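# Slide the paper roll onto the wooden holder's post

## Task

Fit the paper roll over the wooden holder's upright post so that it sits down on the holder's base, and leave it there with no gripper touching it.

## Robot and tools

Robot: two arms, left_arm and right_arm, each ending in a two-finger parallel gripper. Three cameras give 672x504 images: cam_high is fixed above the table, and cam_left_wrist and cam_right_wrist ride on the hands. Calibration (K, distortion, T_world_to_cam) is listed per camera. Wrist images can lag a moving arm, and the fixed camera can be shifted by up to a couple of degrees and millimetres.

Frame: a single scene frame is used everywhere. Its origin is at table-top height, halfway between the two arms' nominal bases. +x points out over the table, +z points up, and left_arm sits on the +y side (arm names do not match image sides). On each gripper, the fingers extend along its own +z and separate along its own y. end_effector_position is the point between the pads, roughly 1 cm short of the fingertips. Reported poses can be off by a few cm, and friction or weight can leave a gripper resting 1 cm or more away from its command with nothing touching it.

Row format: every command row has 16 numbers, covering both arms even if only one moves. The first 8 are left_arm: x, y, z in metres, qw, qx, qy, qz (w first), then opening. The last 8 are the same for right_arm. Position and quaternion are an absolute target for the gripper in the scene frame, not an offset. Opening runs from -1 (closed) to +1 (fully open, 0.094 m). To keep an arm still, repeat its pose from the last result before it stopped, plus its wanted opening. To hold an orientation steady, send the same quaternion every time rather than copying the drifting reported one.

execute_actions(actions, cameras): actions has zero or one entry.
- Empty list: look only; returns the state and pictures.
- {"rows": [...], "steps": n}: 1 to 15 rows and n from 5 to 15 (default 15). Each step lasts 1/30 s and uses one row; the last row repeats to fill the steps. A target more than 0.6 m from the last reported position along any gripper axis makes the call refused, and nothing is sent.
- {"steps": n} with no rows: waits up to 300 steps, counted from the previous result, and your reply time counts toward it.
The result is taken 5 steps before the action finishes, and those steps run afterwards. Pictures come only with an empty list or when cameras names them (["all"], a list of names, or [] for none).

move(target, speed, blend, blocking, cameras): target is one 16-number row or a list of up to 15 rows. Each gripper follows a straight line, turning the shorter way; there is no 0.6 m limit. speed is the top path speed in m/s, 0.002 to 0.5 (default 0.25), with rotation capped at twice that in rad/s. It can be one value or one per target. blend (metres, default 0) rounds corners at intermediate targets. All paths finish together, take at least 0.5 s, and are cut off at 10 s. Nothing is avoided: paths ignore objects and the other arm, and faster moves lag, stray and hit harder. Aiming further past a contact presses harder. Openings in the first row are sent at the start. Later openings are applied only after all arms stop at that target. blocking=false returns about 0.5 s after the start while motion continues. The result adds a "move:" line such as done, off_target, moving, held or fault. done means within 10 mm and 2 degrees at rest, which says nothing about contact. limits=paced means the pose was clipped; limits=held means a check withheld steps, which can be the clearance check between arms.

wait(seconds 0 to 10): lets time pass with no new command and ends early if a move ends. stop(): brakes a running move; it needs some room to do so, and the fingers keep moving. zoom_image(camera, region=[x0,y0,x1,y1]): enlarges a region of at most 504x504 pixels of that camera's latest image. finished_scene(scene): ends and grades the current scene, taking this scene's number; it cannot be undone.

Controller: each step, the commanded pose is clipped to within 100 mm and 20 degrees of the measured pose. Large moves therefore need several actions. Very small moves may not start. Hand target in a result is the pose currently being pursued. Elbows stop just short of straight. Avoid paths near an arm's own base, which can flip its shoulder posture.

Results also include Joint positions (the last number is the finger gap in metres), Joint velocities ("within noise" means at rest), and Joint torques. Torques include gravity, have per-unit offsets, and joints 1 to 3 wrap at ±28 N m. grip_measured is the finger opening on the command scale. It reads up to about 1.6 mm too wide when empty. On a firm grip it reads about 3 mm (0.064) narrower than the part, and more for a round part like the roll. Commanding about 0.05 below first contact (0.11 for round objects) gives full force, around 50–64 N per pad, so close gently on anything soft. To release, command well above grip_measured.

Things to avoid: dropping the roll, opening while it is still moving, fast impacts, hard presses, and grippers or wrist cameras colliding. The clearance check does not catch those collisions, and a hard hit between arms can end the scene. Anything leaving the table is a failure. Occasional outside tugs on the held roll or nudges to loose objects can happen. Motor heat builds while carrying loads, reaching far, or pushing at unreachable poses. MOTOR HOT appears at 75 °C. At 90 °C an OVER-TEMPERATURE FAULT folds that arm away for good, sometimes without an earlier warning, and at 100 °C it goes limp. Any arm stop costs something.

Each tool is called as a command line: name --argument value for each argument, lists and objects as JSON in quotes; but a table of rows of numbers goes row by row, as --pt "numbers of a row", without its own name.

## Session

execute_actions --actions '[]' --cameras '["all"]'

Scene clock: 0.00 s of 4400.00 s.
left_arm: end_effector_position=(+0.4202, +0.4363, +0.1842) grip_measured=+1.000 end_effector_quat_wxyz=(+0.502, -0.148, +0.852, +0.022) | right_arm: end_effector_position=(+0.3129, -0.0584, +0.2484) grip_measured=+1.000 end_effector_quat_wxyz=(+0.226, -0.313, +0.833, +0.396)
Joint positions: left_arm=[0.514 1.361 0.847 -0.026 0.275 0.032 0.094] | right_arm=[0.374 1.689 1.564 -0.823 -0.767 -0.075 0.094]
Joint velocities: within noise
Joint torques (N m): no reading
Motor temperatures (°C): left_arm=[23 24 21 24 22 21 23] | right_arm=[23 23 22 22 22 23 24]
Heat: left arm: 24 °C; right arm: 24 °C.
Hand target: left_arm +0.4204, +0.4360, +0.1883; +0.505, -0.146, +0.850, +0.022 | right_arm +0.3117, -0.0574, +0.2582; +0.235, -0.319, +0.826, +0.401
camera_calibration:
cam_left_wrist: T_world_to_cam=[[0.309565, -0.923343, 0.227172, 0.226925], [-0.769323, -0.383616, -0.510863, 0.609734], [0.558849, -0.0166232, -0.829103, 0.0287855], [0, 0, 0, 1]] pos_world=[0.382748, 0.443912, 0.283806]
cam_right_wrist: T_world_to_cam=[[0.784237, -0.424313, -0.452692, -0.15854], [-0.588642, -0.739459, -0.326651, 0.24589], [-0.196145, 0.522645, -0.82968, 0.401938], [0, 0, 0, 1]] pos_world=[0.347912, -0.0955156, 0.34203]

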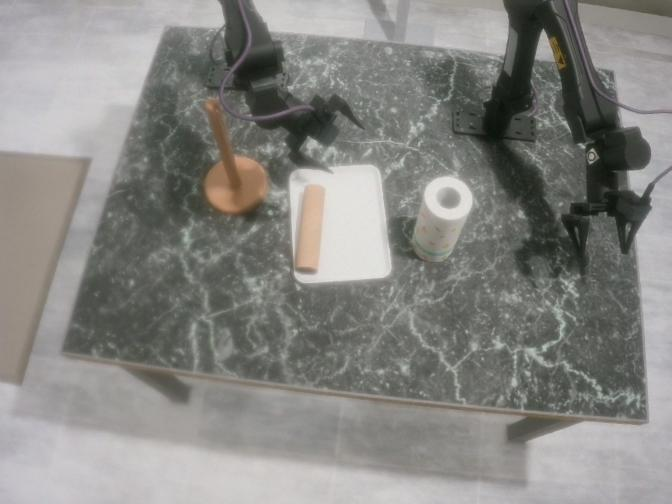

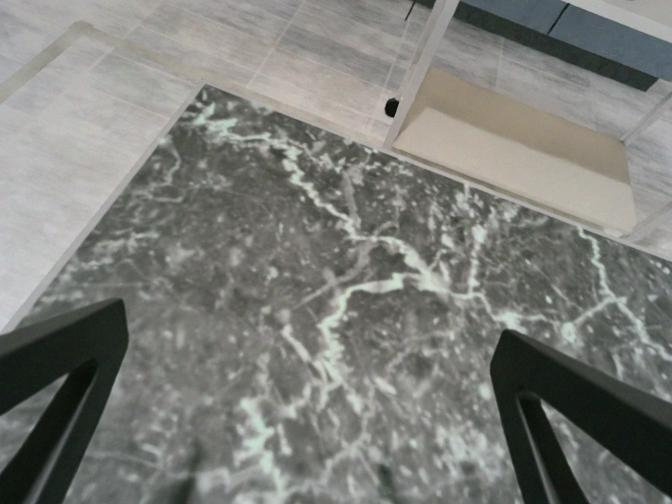

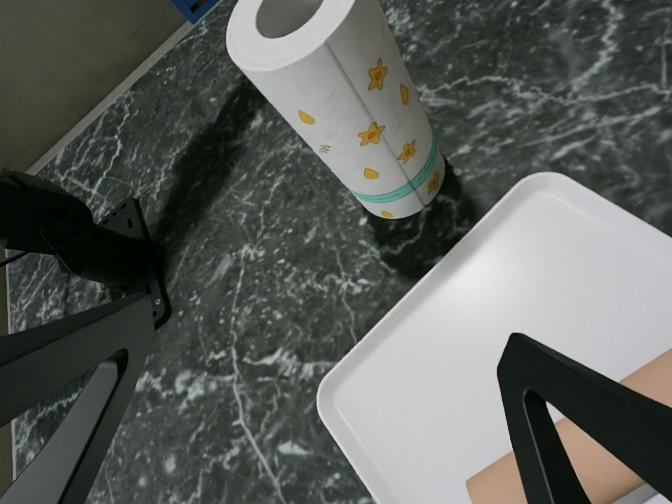

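move --target '[0.4204,0.4360,0.1883,0.505,-0.146,0.850,0.022,1,0.27,0.003,0.17,0.641,-0.299,0.641,0.299,1]'

Scene clock: 4.93 s of 4400.00 s.
left_arm: end_effector_position=(+0.4202, +0.4363, +0.1842) grip_measured=+1.000 end_effector_quat_wxyz=(+0.502, -0.148, +0.852, +0.022) | right_arm: end_effector_position=(+0.2709, +0.0031, +0.1774) grip_measured=+1.000 end_effector_quat_wxyz=(+0.642, -0.298, +0.637, +0.304)
Joint positions: left_arm=[0.514 1.361 0.847 -0.026 0.275 0.032 0.094] | right_arm=[0.802 1.697 0.504 1.202 -0.065 0.005 0.094]
Joint velocities: within noise
Joint torques (N m): left_arm=[0.05 -6.48 7.9 1.97 0.11 0] | right_arm=[0.53 -5.68 4.67 2.03 0.14 -0.02]
Motor temperatures (°C): left_arm=[23 24 21 25 22 21 23] | right_arm=[23 24 23 23 22 23 24]
Heat: left arm: 25 °C; right arm: 24 °C.
Hand target: left_arm +0.4204, +0.4360, +0.1884; +0.505, -0.146, +0.850, +0.022 | right_arm +0.2699, +0.0029, +0.1701; +0.641, -0.299, +0.641, +0.299
Off the commanded pose: left_arm 0.004 m, 0 deg | right_arm 0.007 m, 1 deg.
Kept back: nothing.
move: done
camera_calibration:
cam_left_wrist: T_world_to_cam=[[0.309565, -0.923343, 0.227172, 0.226925], [-0.769323, -0.383616, -0.510863, 0.609734], [0.558849, -0.0166232, -0.829103, 0.0287855], [0, 0, 0, 1]] pos_world=[0.382748, 0.443912, 0.283806]
cam_right_wrist: T_world_to_cam=[[0.780543, -0.613988, 0.11735, -0.231162], [-0.209673, -0.43401, -0.876169, 0.237298], [0.588888, 0.659283, -0.4675, 0.0252421], [0, 0, 0, 1]] pos_world=[0.215322, -0.0555829, 0.246841]

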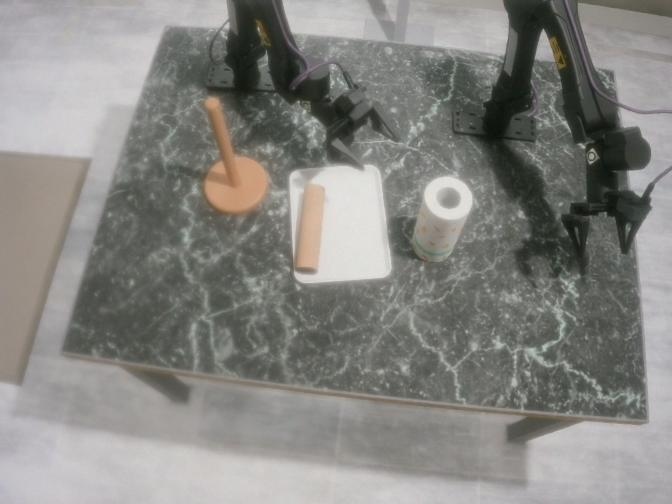

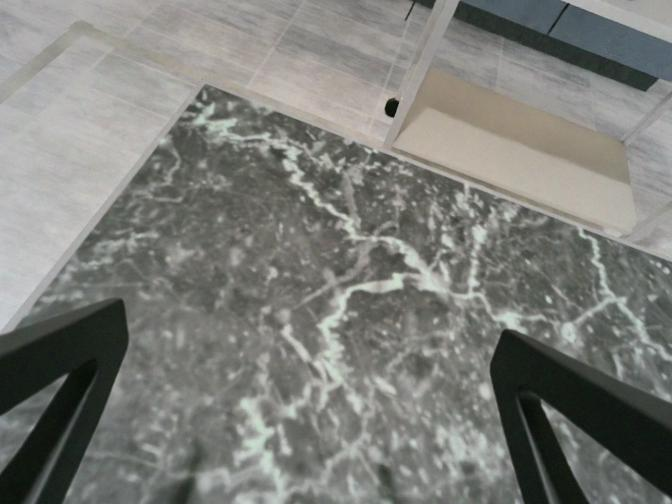

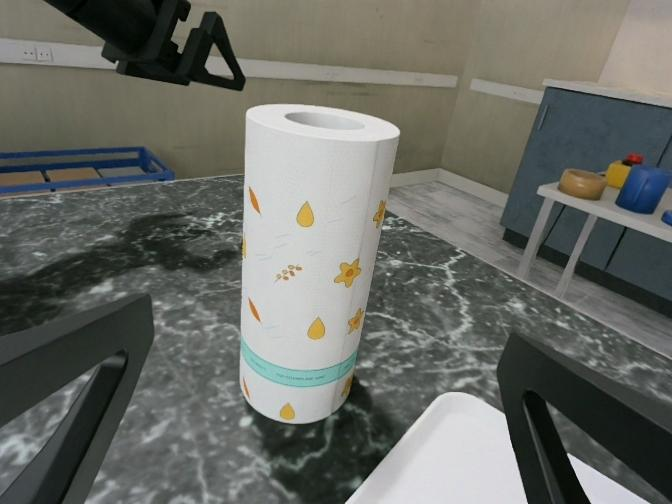

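move --target '[0.4204,0.4360,0.1883,0.505,-0.146,0.850,0.022,1,0.308,0.082,0.135,0.641,-0.299,0.641,0.299,1]' --speed 0.12 --cameras '["cam_right_wrist"]'

Scene clock: 6.60 s of 4400.00 s.
left_arm: end_effector_position=(+0.4202, +0.4363, +0.1842) grip_measured=+1.000 end_effector_quat_wxyz=(+0.502, -0.148, +0.852, +0.022) | right_arm: end_effector_position=(+0.3048, +0.0765, +0.1352) grip_measured=+1.000 end_effector_quat_wxyz=(+0.635, -0.302, +0.644, +0.302)
Joint positions: left_arm=[0.514 1.361 0.847 -0.026 0.275 0.032 0.094] | right_arm=[0.876 2.058 0.805 1.243 0.007 0.005 0.094]
Joint velocities: within noise
Joint torques (N m): left_arm=[0.02 -6.56 7.77 1.96 0.13 -0.02] | right_arm=[0.55 -8.64 7.73 1.94 0.16 -0.01]
Motor temperatures (°C): left_arm=[23 24 21 26 22 21 23] | right_arm=[23 24 23 24 22 23 24]
Heat: left arm: 26 °C; right arm: 24 °C.
Hand target: left_arm +0.4204, +0.4360, +0.1884; +0.505, -0.146, +0.850, +0.022 | right_arm +0.3078, +0.0818, +0.1351; +0.641, -0.299, +0.641, +0.299
Off the commanded pose: left_arm 0.004 m, 0 deg | right_arm 0.006 m, 1 deg.
Kept back: nothing.
move: done
camera_calibration:
cam_right_wrist: T_world_to_cam=[[0.782762, -0.611286, 0.11668, -0.208415], [-0.220484, -0.447738, -0.866555, 0.242385], [0.581955, 0.65258, -0.485251, -0.0577852], [0, 0, 0, 1]] pos_world=[0.25021, 0.0188335, 0.206318]
Images, in order (width x height): cam_right_wrist 672x504.

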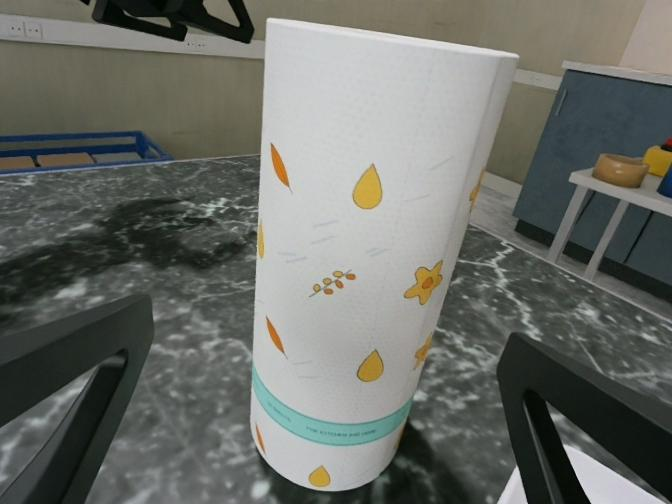

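move --pt "0.4204 0.4360 0.1883 0.505 -0.146 0.850 0.022 1 0.318 0.084 0.137 0.641 -0.299 0.641 0.299 1" --pt "0.4204 0.4360 0.1883 0.505 -0.146 0.850 0.022 1 0.345 0.117 0.14 0.641 -0.299 0.641 0.299 1" --speed 0.08 --blend 0.02 --cameras '["cam_right_wrist"]'

Scene clock: 8.20 s of 4400.00 s.
left_arm: end_effector_position=(+0.4202, +0.4363, +0.1842) grip_measured=+1.000 end_effector_quat_wxyz=(+0.502, -0.148, +0.852, +0.022) | right_arm: end_effector_position=(+0.3376, +0.1140, +0.1463) grip_measured=+1.000 end_effector_quat_wxyz=(+0.642, -0.297, +0.638, +0.303)
Joint positions: left_arm=[0.514 1.361 0.847 -0.026 0.275 0.032 0.094] | right_arm=[0.873 2.157 1.037 1.129 0.009 0.005 0.094]
Joint velocities: within noise
Joint torques (N m): left_arm=[0.05 -6.5 7.87 1.98 0.11 -0.02] | right_arm=[-0.58 -9.8 8.61 1.74 -0.05 -0.03]
Motor temperatures (°C): left_arm=[23 24 21 26 22 21 23] | right_arm=[23 24 23 24 22 23 24]
Heat: left arm: 26 °C; right arm: 24 °C.
Hand target: left_arm +0.4204, +0.4360, +0.1884; +0.505, -0.146, +0.850, +0.022 | right_arm +0.3446, +0.1165, +0.1400; +0.641, -0.299, +0.641, +0.299
Off the commanded pose: left_arm 0.004 m, 0 deg | right_arm 0.010 m, 1 deg.
Kept back: nothing.
move: done; blend cut to 0.0053 m at target 1
camera_calibration:
cam_right_wrist: T_world_to_cam=[[0.778515, -0.616622, 0.11701, -0.210527], [-0.211796, -0.433606, -0.875858, 0.272863], [0.59081, 0.657087, -0.468167, -0.101961], [0, 0, 0, 1]] pos_world=[0.28193, 0.0554969, 0.215888]
Images, in order (width x height): cam_right_wrist 672x504.

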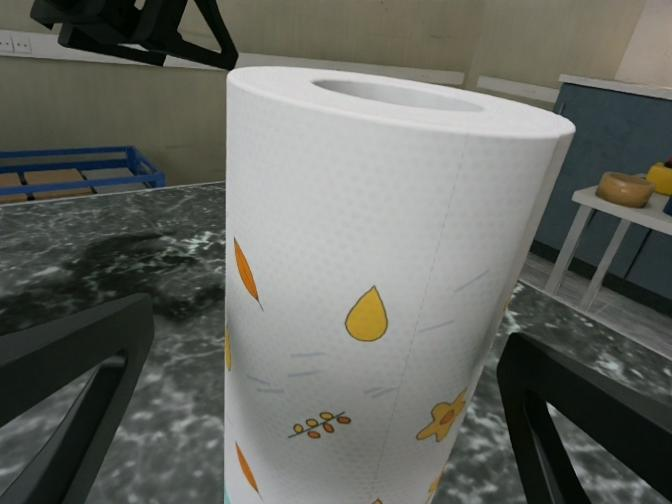

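move --pt "0.4204 0.4360 0.1883 0.505 -0.146 0.850 0.022 1 0.354 0.108 0.135 0.641 -0.299 0.641 0.299 1" --speed 0.08 --cameras '["cam_right_wrist"]'

Scene clock: 9.33 s of 4400.00 s.
left_arm: end_effector_position=(+0.4202, +0.4363, +0.1842) grip_measured=+1.000 end_effector_quat_wxyz=(+0.502, -0.148, +0.852, +0.022) | right_arm: end_effector_position=(+0.3499, +0.1041, +0.1381) grip_measured=+1.000 end_effector_quat_wxyz=(+0.639, -0.295, +0.645, +0.297)
Joint positions: left_arm=[0.514 1.361 0.847 -0.026 0.275 0.032 0.094] | right_arm=[0.839 2.172 1.037 1.128 -0.011 0.005 0.094]
Joint velocities: within noise
Joint torques (N m): left_arm=[-0.03 -6.54 7.86 1.99 0.11 -0.02] | right_arm=[-0.46 -9.96 8.05 1.94 -0.17 -0.01]
Motor temperatures (°C): left_arm=[23 24 21 26 22 21 23] | right_arm=[23 24 23 24 22 23 24]
Heat: left arm: 26 °C; right arm: 24 °C.
Hand target: left_arm +0.4204, +0.4360, +0.1884; +0.505, -0.146, +0.850, +0.022 | right_arm +0.3538, +0.1077, +0.1348; +0.641, -0.299, +0.641, +0.299
Off the commanded pose: left_arm 0.004 m, 0 deg | right_arm 0.006 m, 1 deg.
Kept back: nothing.
move: done
camera_calibration:
cam_right_wrist: T_world_to_cam=[[0.771371, -0.625605, 0.116643, -0.221693], [-0.226207, -0.440863, -0.868603, 0.268757], [0.594825, 0.643629, -0.481585, -0.104731], [0, 0, 0, 1]] pos_world=[0.294099, 0.0472003, 0.208865]
Images, in order (width x height): cam_right_wrist 672x504.

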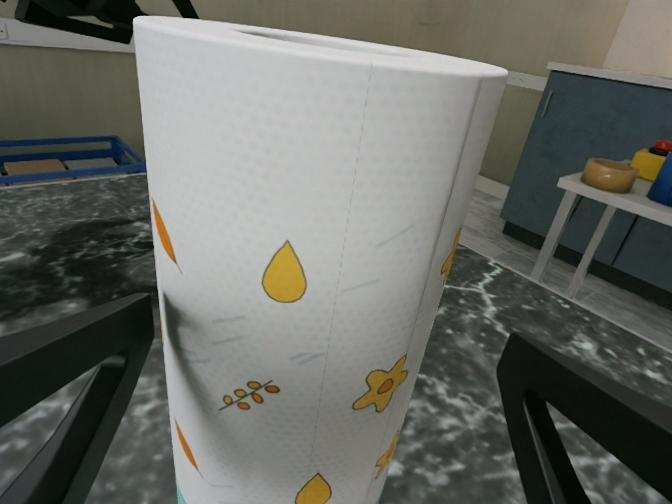

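move --pt "0.4204 0.4360 0.1883 0.505 -0.146 0.850 0.022 1 0.346 0.114 0.135 0.641 -0.299 0.641 0.299 1" --speed 0.08 --cameras '["cam_right_wrist"]'

Scene clock: 10.37 s of 4400.00 s.
left_arm: end_effector_position=(+0.4202, +0.4363, +0.1842) grip_measured=+1.000 end_effector_quat_wxyz=(+0.502, -0.148, +0.852, +0.022) | right_arm: end_effector_position=(+0.3440, +0.1091, +0.1381) grip_measured=+1.000 end_effector_quat_wxyz=(+0.637, -0.300, +0.643, +0.301)
Joint positions: left_arm=[0.514 1.361 0.847 -0.026 0.275 0.032 0.094] | right_arm=[0.852 2.172 1.037 1.128 -0.012 0.005 0.094]
Joint velocities: within noise
Joint torques (N m): left_arm=[0.02 -6.53 7.86 1.97 0.11 -0.01] | right_arm=[0.51 -10.07 7.72 1.98 0.13 -0.02]
Motor temperatures (°C): left_arm=[23 24 21 26 22 21 23] | right_arm=[23 24 23 25 22 23 24]
Heat: left arm: 26 °C; right arm: 25 °C.
Hand target: left_arm +0.4204, +0.4360, +0.1884; +0.505, -0.146, +0.850, +0.022 | right_arm +0.3457, +0.1138, +0.1348; +0.641, -0.299, +0.641, +0.299
Off the commanded pose: left_arm 0.004 m, 0 deg | right_arm 0.006 m, 1 deg.
Kept back: nothing.
move: done
camera_calibration:
cam_right_wrist: T_world_to_cam=[[0.780359, -0.614358, 0.116633, -0.218326], [-0.219799, -0.44409, -0.868604, 0.267788], [0.585429, 0.652187, -0.481585, -0.102163], [0, 0, 0, 1]] pos_world=[0.289042, 0.0514209, 0.208865]
Images, in order (width x height): cam_right_wrist 672x504.

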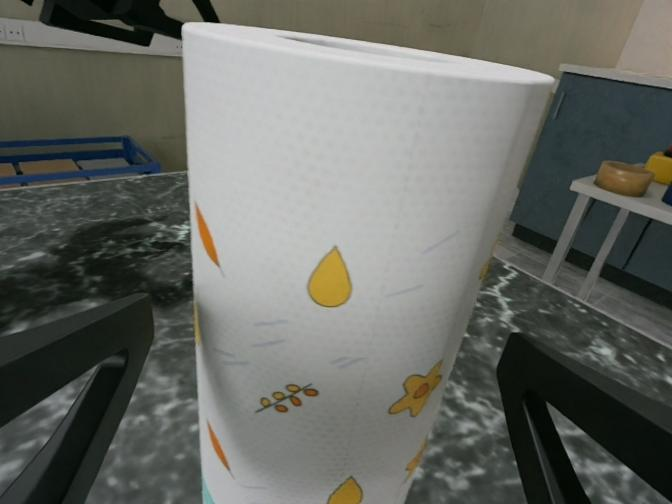

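move --pt "0.4204 0.4360 0.1883 0.505 -0.146 0.850 0.022 1 0.369 0.1425 0.135 0.641 -0.299 0.641 0.299 1" --speed 0.06

Scene clock: 11.67 s of 4400.00 s.
left_arm: end_effector_position=(+0.4202, +0.4363, +0.1842) grip_measured=+1.000 end_effector_quat_wxyz=(+0.502, -0.148, +0.852, +0.022) | right_arm: end_effector_position=(+0.3667, +0.1353, +0.1430) grip_measured=+1.000 end_effector_quat_wxyz=(+0.643, -0.297, +0.638, +0.303)
Joint positions: left_arm=[0.514 1.361 0.847 -0.026 0.275 0.032 0.094] | right_arm=[0.852 2.258 1.211 1.059 -0.01 0.005 0.094]
Joint velocities: within noise
Joint torques (N m): left_arm=[0.01 -6.5 7.94 1.97 0.11 0] | right_arm=[0.64 -10.78 9.06 1.74 0.11 -0.02]
Motor temperatures (°C): left_arm=[23 25 21 27 22 21 23] | right_arm=[23 24 23 25 22 23 24]
Heat: left arm: 27 °C; right arm: 25 °C.
Hand target: left_arm +0.4204, +0.4360, +0.1884; +0.505, -0.146, +0.850, +0.022 | right_arm +0.3685, +0.1420, +0.1351; +0.641, -0.299, +0.641, +0.299
Off the commanded pose: left_arm 0.004 m, 0 deg | right_arm 0.011 m, 1 deg.
Kept back: nothing.
move: off_target (right_arm)
camera_calibration:
cam_left_wrist: T_world_to_cam=[[0.309565, -0.923343, 0.227172, 0.226925], [-0.769323, -0.383616, -0.510863, 0.609734], [0.558849, -0.0166232, -0.829103, 0.0287855], [0, 0, 0, 1]] pos_world=[0.382748, 0.443912, 0.283806]
cam_right_wrist: T_world_to_cam=[[0.777883, -0.617373, 0.11725, -0.219336], [-0.210926, -0.432271, -0.876728, 0.285017], [0.591953, 0.657261, -0.466476, -0.135423], [0, 0, 0, 1]] pos_world=[0.310899, 0.0768008, 0.212428]

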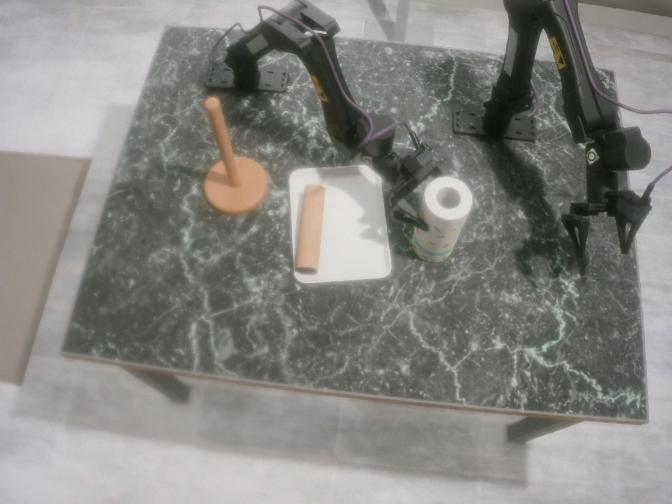

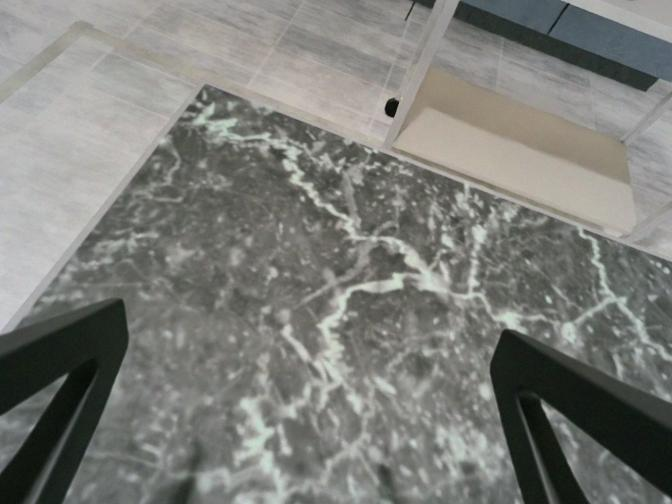

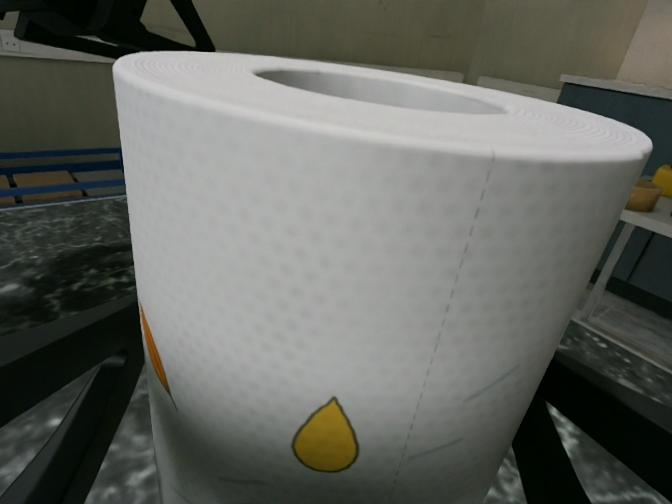

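move --pt "0.4204 0.4360 0.1883 0.505 -0.146 0.850 0.022 1 0.375 0.151 0.128 0.641 -0.299 0.641 0.299 1" --pt "0.4204 0.4360 0.1883 0.505 -0.146 0.850 0.022 1 0.375 0.151 0.128 0.641 -0.299 0.641 0.299 0.85" --pt "0.4204 0.4360 0.1883 0.505 -0.146 0.850 0.022 1 0.375 0.151 0.128 0.641 -0.299 0.641 0.299 0.7" --speed 0.06 --cameras '["cam_right_wrist"]'

move --target '[0.4204,0.4360,0.1883,0.505,-0.146,0.850,0.022,1,0.375,0.151,0.128,0.641,-0.299,0.641,0.299,0.3]' --cameras '["cam_right_wrist"]'

Scene clock: 14.33 s of 4400.00 s.
left_arm: end_effector_position=(+0.4202, +0.4363, +0.1842) grip_measured=+1.000 end_effector_quat_wxyz=(+0.502, -0.148, +0.852, +0.022) | right_arm: end_effector_position=(+0.3739, +0.1432, +0.1355) grip_measured=+0.707 end_effector_quat_wxyz=(+0.642, -0.297, +0.639, +0.302)
Joint positions: left_arm=[0.514 1.361 0.847 -0.026 0.275 0.032 0.094] | right_arm=[0.852 2.305 1.264 1.048 -0.009 0.005 0.08]
Joint velocities: within noise
Joint torques (N m): left_arm=[-0.03 -6.56 7.91 1.97 0.12 -0.02] | right_arm=[0.7 -11.18 9.11 1.76 0.12 -0.03]
Motor temperatures (°C): left_arm=[23 25 21 27 22 21 23] | right_arm=[23 25 23 25 22 23 24]
Heat: left arm: 27 °C; right arm: 25 °C.
Hand target: left_arm +0.4204, +0.4360, +0.1884; +0.505, -0.146, +0.850, +0.022 | right_arm +0.3744, +0.1505, +0.1279; +0.641, -0.299, +0.641, +0.299
Off the commanded pose: left_arm 0.004 m, 0 deg | right_arm 0.011 m, 1 deg.
Kept back: nothing.
move: off_target (right_arm); target 2's new opening was sent with right_arm's hand 0.011 m and 1 deg from that target; target 3's new opening was sent with right_arm's hand 0.011 m and 1 deg from that target
camera_calibration:
cam_right_wrist: T_world_to_cam=[[0.776938, -0.618585, 0.117131, -0.218614], [-0.213497, -0.433891, -0.875304, 0.284352], [0.592272, 0.65505, -0.469172, -0.147775], [0, 0, 0, 1]] pos_world=[0.318081, 0.084946, 0.205169]
Images, in order (width x height): cam_right_wrist 672x504.

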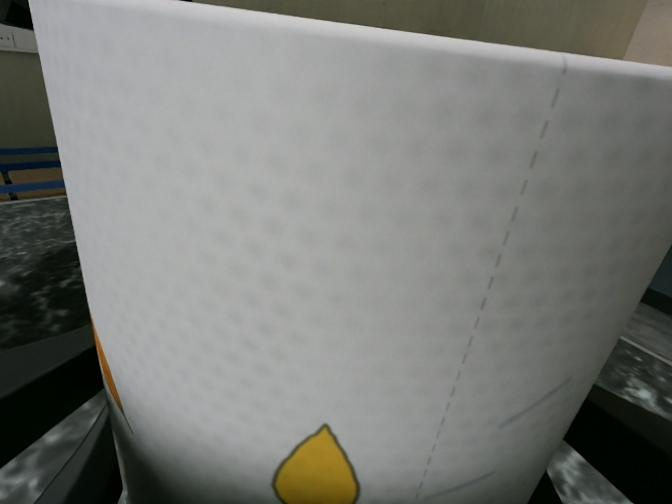

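Scene clock: 15.03 s of 4400.00 s.
left_arm: end_effector_position=(+0.4202, +0.4363, +0.1842) grip_measured=+1.000 end_effector_quat_wxyz=(+0.502, -0.148, +0.852, +0.022) | right_arm: end_effector_position=(+0.3739, +0.1432, +0.1355) grip_measured=+0.694 end_effector_quat_wxyz=(+0.642, -0.297, +0.639, +0.302)
Joint positions: left_arm=[0.514 1.361 0.847 -0.026 0.275 0.032 0.094] | right_arm=[0.852 2.305 1.264 1.048 -0.009 0.005 0.08]
Joint velocities: within noise
Joint torques (N m): left_arm=[0.06 -6.54 7.84 1.98 0.12 0] | right_arm=[0.76 -11.07 9.11 1.75 0.13 -0.03]
Motor temperatures (°C): left_arm=[23 25 22 27 22 21 23] | right_arm=[23 25 23 25 22 23 24]
Heat: left arm: 27 °C; right arm: 25 °C.
Hand target: left_arm +0.4204, +0.4360, +0.1884; +0.505, -0.146, +0.850, +0.022 | right_arm +0.3744, +0.1505, +0.1279; +0.641, -0.299, +0.641, +0.299
Off the commanded pose: left_arm 0.004 m, 0 deg | right_arm 0.011 m, 1 deg.
Kept back: nothing.
move: off_target (right_arm)
camera_calibration:
cam_right_wrist: T_world_to_cam=[[0.776938, -0.618585, 0.117131, -0.218614], [-0.213497, -0.433891, -0.875304, 0.284352], [0.592272, 0.65505, -0.469172, -0.147775], [0, 0, 0, 1]] pos_world=[0.318081, 0.084946, 0.205169]
Images, in order (width x height): cam_right_wrist 672x504.

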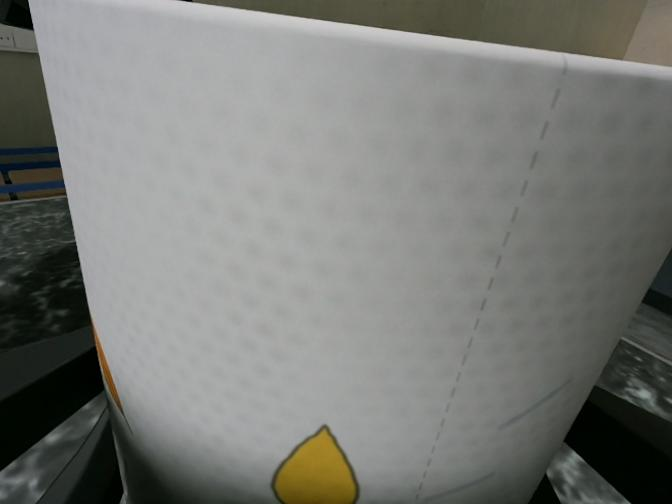

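move --pt "0.4204 0.4360 0.1883 0.505 -0.146 0.850 0.022 1 0.36 0.12 0.28 0.641 -0.299 0.641 0.299 0.3" --pt "0.4204 0.4360 0.1883 0.505 -0.146 0.850 0.022 1 0.34 0.0 0.48 0.641 -0.299 0.641 0.299 0.3" --pt "0.4204 0.4360 0.1883 0.505 -0.146 0.850 0.022 1 0.33 -0.15 0.50 0.653 -0.271 0.653 0.271 0.3" --pt "0.4204 0.4360 0.1883 0.505 -0.146 0.850 0.022 1 0.31 -0.24 0.50 0.653 -0.271 0.653 0.271 0.3" --speed 0.15 --blend 0.05

Scene clock: 21.30 s of 4400.00 s.
left_arm: end_effector_position=(+0.4202, +0.4363, +0.1842) grip_measured=+1.000 end_effector_quat_wxyz=(+0.502, -0.148, +0.852, +0.022) | right_arm: end_effector_position=(+0.3210, -0.2412, +0.4942) grip_measured=+0.692 end_effector_quat_wxyz=(+0.646, -0.263, +0.663, +0.273)
Joint positions: left_arm=[0.514 1.361 0.847 -0.026 0.275 0.032 0.094] | right_arm=[-0.174 1.25 1.55 -0.327 -0.938 0.001 0.079]
Joint velocities: within noise
Joint torques (N m): left_arm=[-0.03 -6.53 7.87 1.97 0.12 -0.03] | right_arm=[-0.47 -6.78 5.55 1.68 -0.21 0.03]
Motor temperatures (°C): left_arm=[23 25 22 28 22 21 23] | right_arm=[23 26 24 26 22 23 25]
Heat: left arm: 28 °C; right arm: 26 °C.
Hand target: left_arm +0.4204, +0.4360, +0.1884; +0.505, -0.146, +0.850, +0.022 | right_arm +0.3103, -0.2398, +0.5000; +0.653, -0.271, +0.653, +0.271
Off the commanded pose: left_arm 0.004 m, 0 deg | right_arm 0.012 m, 2 deg.
Kept back: nothing.
move: off_target (right_arm); blend cut to 0.0461 m at target 3
camera_calibration:
cam_left_wrist: T_world_to_cam=[[0.309565, -0.923343, 0.227172, 0.226925], [-0.769323, -0.383616, -0.510863, 0.609734], [0.558849, -0.0166232, -0.829103, 0.0287855], [0, 0, 0, 1]] pos_world=[0.382748, 0.443912, 0.283806]
cam_right_wrist: T_world_to_cam=[[0.716666, -0.690363, 0.0989413, -0.446256], [-0.279804, -0.414568, -0.865935, 0.441561], [0.638827, 0.592902, -0.490273, 0.284118], [0, 0, 0, 1]] pos_world=[0.261864, -0.293475, 0.565812]

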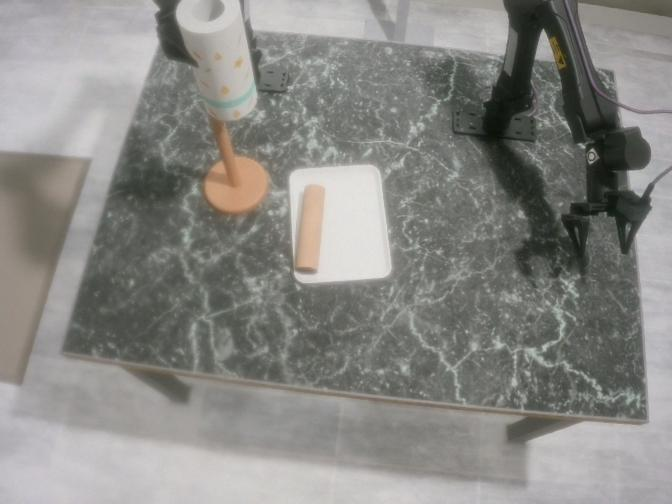

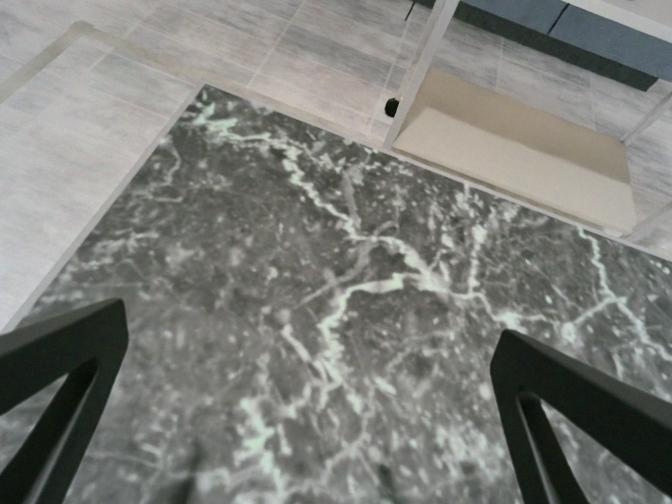

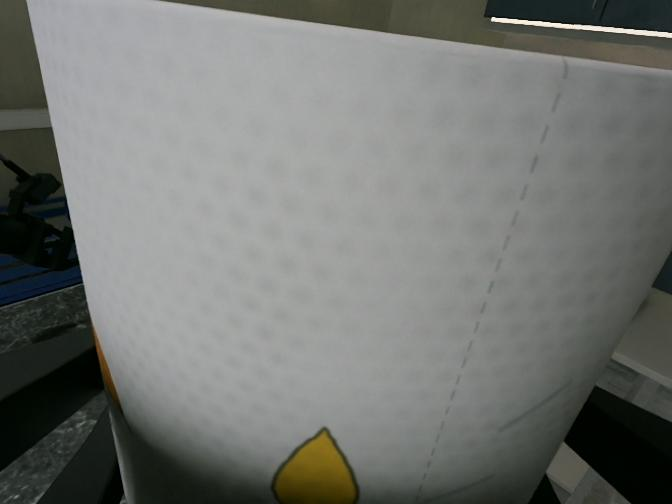

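move --target '[0.26,0.01,0.32,0.579,0.4056,0.579,-0.4056,1,0.302,-0.275,0.49,0.653,-0.271,0.653,0.271,0.3]' --speed 0.25

zoom_image --camera "cam_high" --region '[130, 0, 280, 240]'

Scene clock: 25.23 s of 4400.00 s.
left_arm: end_effector_position=(+0.2580, +0.0126, +0.3069) grip_measured=+1.000 end_effector_quat_wxyz=(+0.569, +0.404, +0.589, -0.407) | right_arm: end_effector_position=(+0.3144, -0.2774, +0.4805) grip_measured=+0.692 end_effector_quat_wxyz=(+0.640, -0.257, +0.668, +0.281)
Joint positions: left_arm=[-0.522 0.911 0.612 0.273 0.719 -0.002 0.094] | right_arm=[-0.339 1.24 1.496 -0.31 -1.106 0 0.079]
Joint velocities: within noise
Joint torques (N m): left_arm=[-0.59 -1.39 10.43 2.04 -0.02 -0.02] | right_arm=[-0.62 -7.28 5.63 1.78 -0.2 -0.01]
Motor temperatures (°C): left_arm=[23 25 22 28 22 21 23] | right_arm=[23 25 24 26 22 23 25]
Heat: left arm: 28 °C; right arm: 26 °C.
Hand target: left_arm +0.2596, +0.0105, +0.3200; +0.579, +0.406, +0.579, -0.406 | right_arm +0.3023, -0.2748, +0.4897; +0.652, -0.271, +0.654, +0.271
Off the commanded pose: left_arm 0.014 m, 2 deg | right_arm 0.016 m, 3 deg.
Kept back: nothing.
move: off_target (left_arm, right_arm)
camera_calibration:
cam_left_wrist: T_world_to_cam=[[-0.936299, -0.32091, 0.142689, 0.197741], [-0.275697, 0.419914, -0.864675, 0.356152], [0.217565, -0.848934, -0.481639, 0.206064], [0, 0, 0, 1]] pos_world=[0.238503, 0.0888384, 0.378988]
cam_right_wrist: T_world_to_cam=[[0.720712, -0.689258, 0.0741453, -0.454235], [-0.298603, -0.405183, -0.864096, 0.42038], [0.625627, 0.600625, -0.497835, 0.313048], [0, 0, 0, 1]] pos_world=[0.257048, -0.330778, 0.552775]

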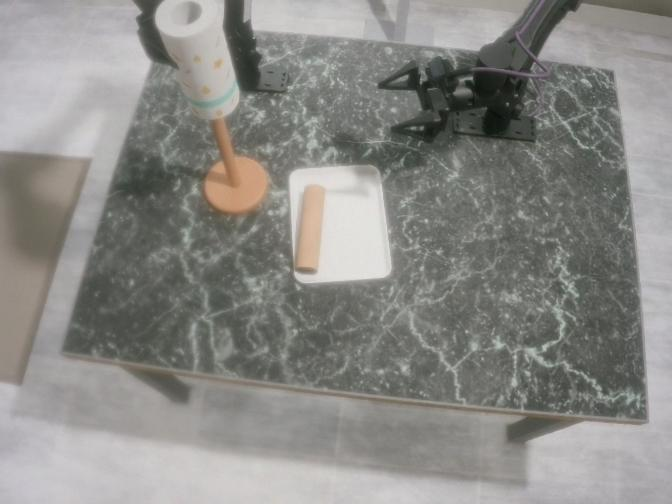

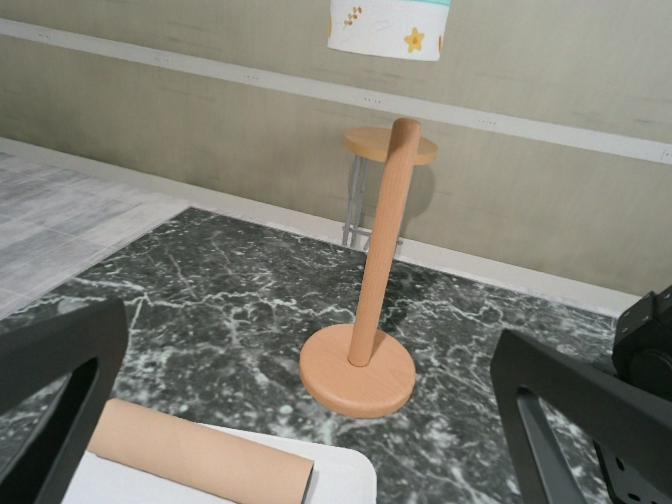

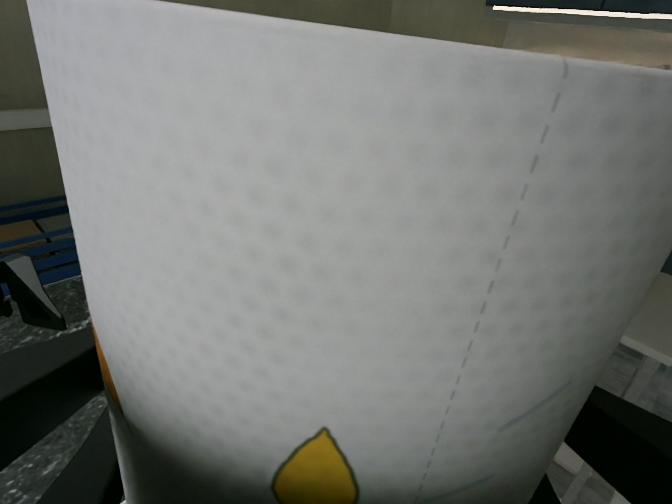

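Scaled by 2.100 from the camera's 672x504 image, which has a finer 960x720 frame.

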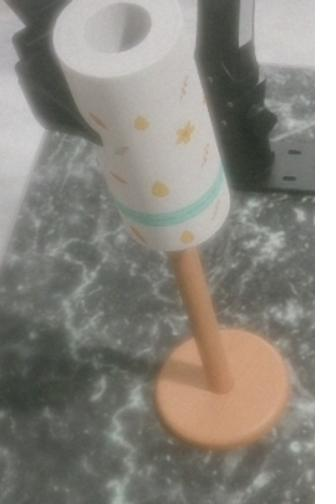

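move --target '[0.26,0.01,0.32,0.579,0.4056,0.579,-0.4056,1,0.276,-0.287,0.49,0.667,-0.265,0.639,0.276,0.3]' --speed 0.08

zoom_image --camera "cam_high" --region '[130, 0, 280, 240]'

zoom_image --camera "cam_left_wrist" --region '[300, 0, 540, 180]'

Scene clock: 27.27 s of 4400.00 s.
left_arm: end_effector_position=(+0.2580, +0.0126, +0.3072) grip_measured=+1.000 end_effector_quat_wxyz=(+0.570, +0.404, +0.589, -0.407) | right_arm: end_effector_position=(+0.2840, -0.2891, +0.4844) grip_measured=+0.692 end_effector_quat_wxyz=(+0.659, -0.256, +0.649, +0.281)
Joint positions: left_arm=[-0.522 0.911 0.612 0.274 0.718 -0.002 0.094] | right_arm=[-0.441 1.133 1.375 -0.169 -1.206 0.095 0.079]
Joint velocities: within noise
Joint torques (N m): left_arm=[-0.57 -1.42 10.4 2.04 -0.05 -0.01] | right_arm=[-0.66 -4.94 5.57 1.64 -0.09 0.09]
Motor temperatures (°C): left_arm=[23 25 22 28 22 21 23] | right_arm=[23 25 24 26 22 23 25]
Heat: left arm: 28 °C; right arm: 26 °C.
Hand target: left_arm +0.2596, +0.0104, +0.3199; +0.579, +0.406, +0.579, -0.406 | right_arm +0.2761, -0.2868, +0.4899; +0.667, -0.265, +0.640, +0.276
Off the commanded pose: left_arm 0.013 m, 2 deg | right_arm 0.010 m, 2 deg.
Kept back: nothing.
move: off_target (left_arm)
camera_calibration:
cam_left_wrist: T_world_to_cam=[[-0.936368, -0.321164, 0.14166, 0.198057], [-0.274692, 0.419188, -0.865347, 0.356404], [0.218537, -0.849197, -0.480736, 0.205645], [0, 0, 0, 1]] pos_world=[0.238415, 0.0888415, 0.379217]
cam_right_wrist: T_world_to_cam=[[0.715098, -0.692432, 0.0957771, -0.450533], [-0.255744, -0.386673, -0.886047, 0.413802], [0.650561, 0.609116, -0.453595, 0.314932], [0, 0, 0, 1]] pos_world=[0.22312, -0.343787, 0.55265]

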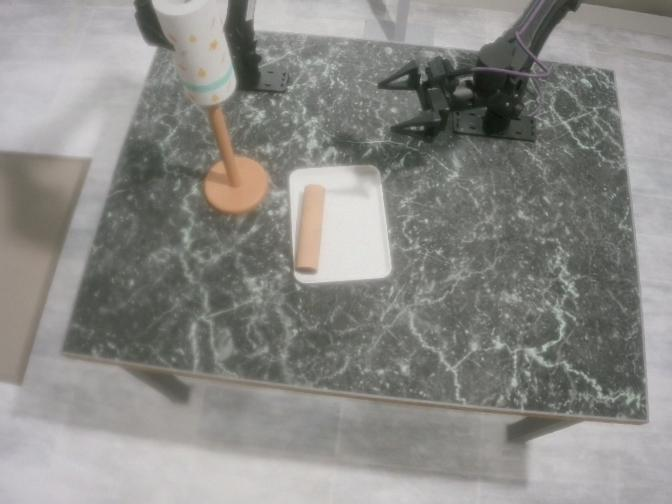

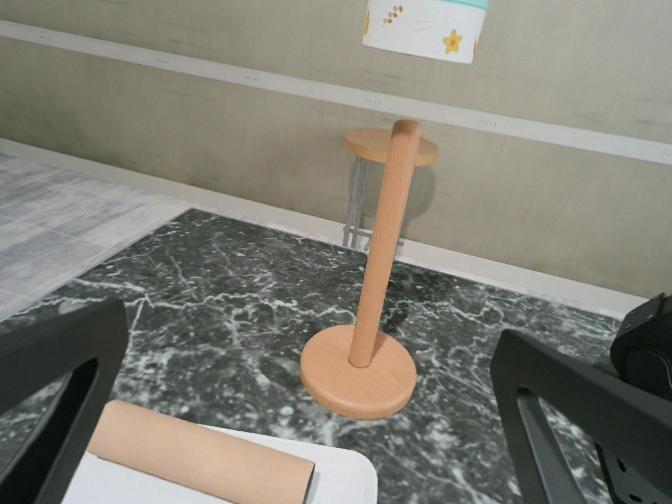

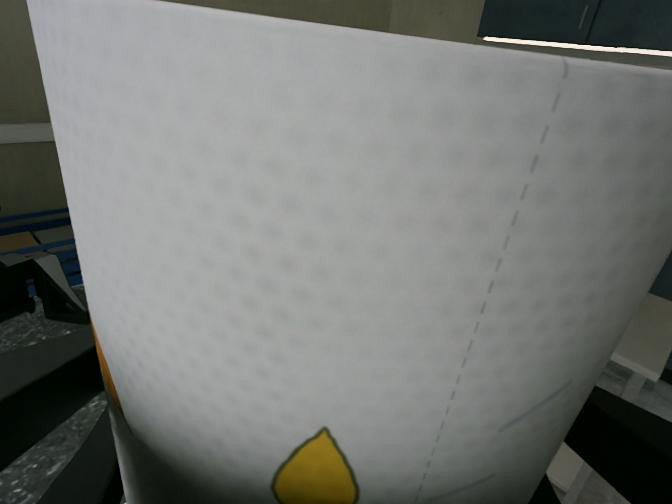

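Scaled by 2.100 from the camera's 672x504 image, which has a finer 960x720 frame.

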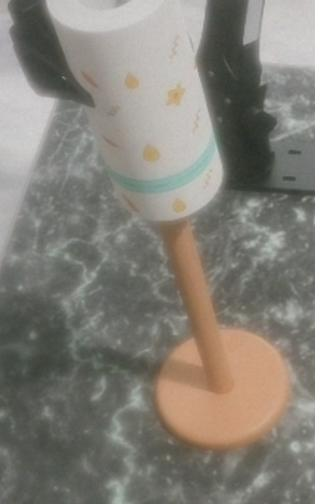

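Scaled by 2.100 from the camera's 672x504 image, which has a finer 960x720 frame.

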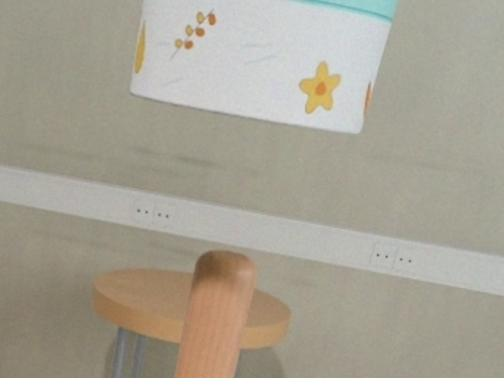

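move --target '[0.26,0.01,0.32,0.579,0.4056,0.579,-0.4056,1,0.275,-0.292,0.435,0.667,-0.265,0.639,0.276,0.3]' --speed 0.06

zoom_image --camera "cam_high" --region '[130, 0, 280, 240]'

zoom_image --camera "cam_left_wrist" --region '[300, 0, 540, 180]'

Scene clock: 29.07 s of 4400.00 s.
left_arm: end_effector_position=(+0.2580, +0.0126, +0.3072) grip_measured=+1.000 end_effector_quat_wxyz=(+0.570, +0.404, +0.589, -0.407) | right_arm: end_effector_position=(+0.2835, -0.2940, +0.4295) grip_measured=+0.692 end_effector_quat_wxyz=(+0.658, -0.255, +0.649, +0.284)
Joint positions: left_arm=[-0.522 0.911 0.612 0.274 0.718 -0.002 0.094] | right_arm=[-0.465 1.062 1.101 0.044 -1.233 0.11 0.079]
Joint velocities: within noise
Joint torques (N m): left_arm=[-0.55 -1.4 10.39 2.04 -0.05 0] | right_arm=[-0.65 -5.37 5.89 1.59 -0.08 0.09]
Motor temperatures (°C): left_arm=[23 25 22 29 22 21 23] | right_arm=[23 25 23 27 22 23 25]
Heat: left arm: 29 °C; right arm: 27 °C.
Hand target: left_arm +0.2596, +0.0104, +0.3199; +0.579, +0.406, +0.579, -0.406 | right_arm +0.2752, -0.2918, +0.4349; +0.667, -0.265, +0.640, +0.276
Off the commanded pose: left_arm 0.013 m, 2 deg | right_arm 0.010 m, 2 deg.
Kept back: nothing.
move: off_target (left_arm)
camera_calibration:
cam_left_wrist: T_world_to_cam=[[-0.936368, -0.321164, 0.14166, 0.198057], [-0.274692, 0.419188, -0.865347, 0.356404], [0.218537, -0.849197, -0.480736, 0.205645], [0, 0, 0, 1]] pos_world=[0.238415, 0.0888415, 0.379217]
cam_right_wrist: T_world_to_cam=[[0.71765, -0.690436, 0.0909799, -0.44637], [-0.256496, -0.383514, -0.887202, 0.364719], [0.647448, 0.613364, -0.452323, 0.29495], [0, 0, 0, 1]] pos_world=[0.222921, -0.349227, 0.497602]

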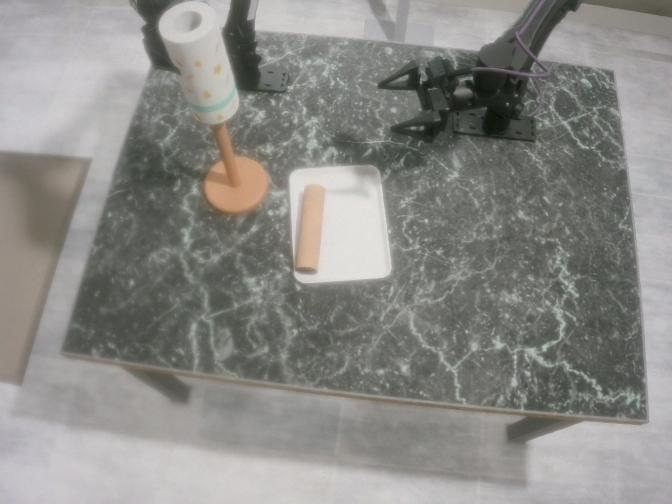

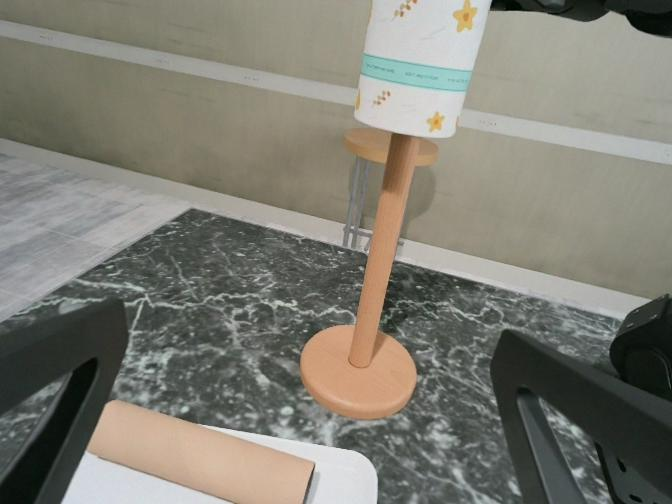

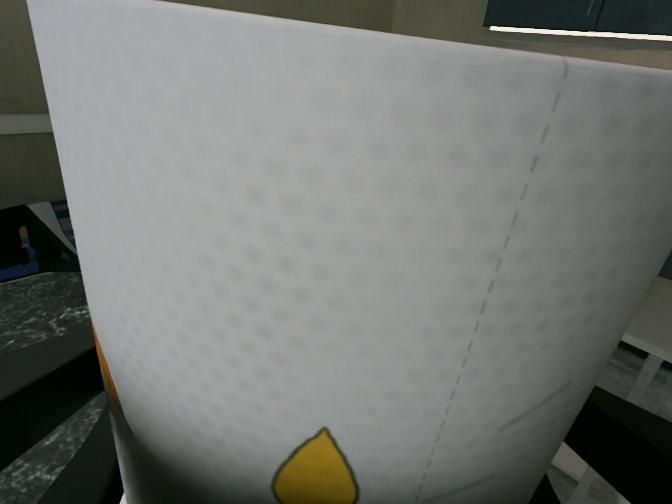

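Scaled by 2.100 from the camera's 672x504 image, which has a finer 960x720 frame.

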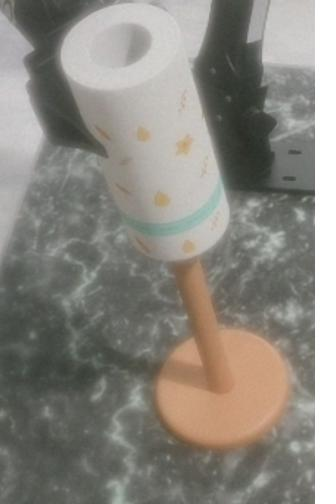

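Scaled by 2.100 from the camera's 672x504 image, which has a finer 960x720 frame.

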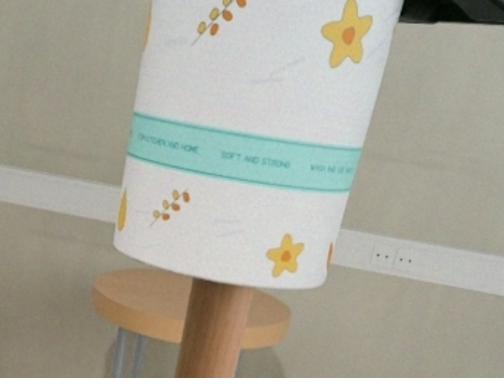

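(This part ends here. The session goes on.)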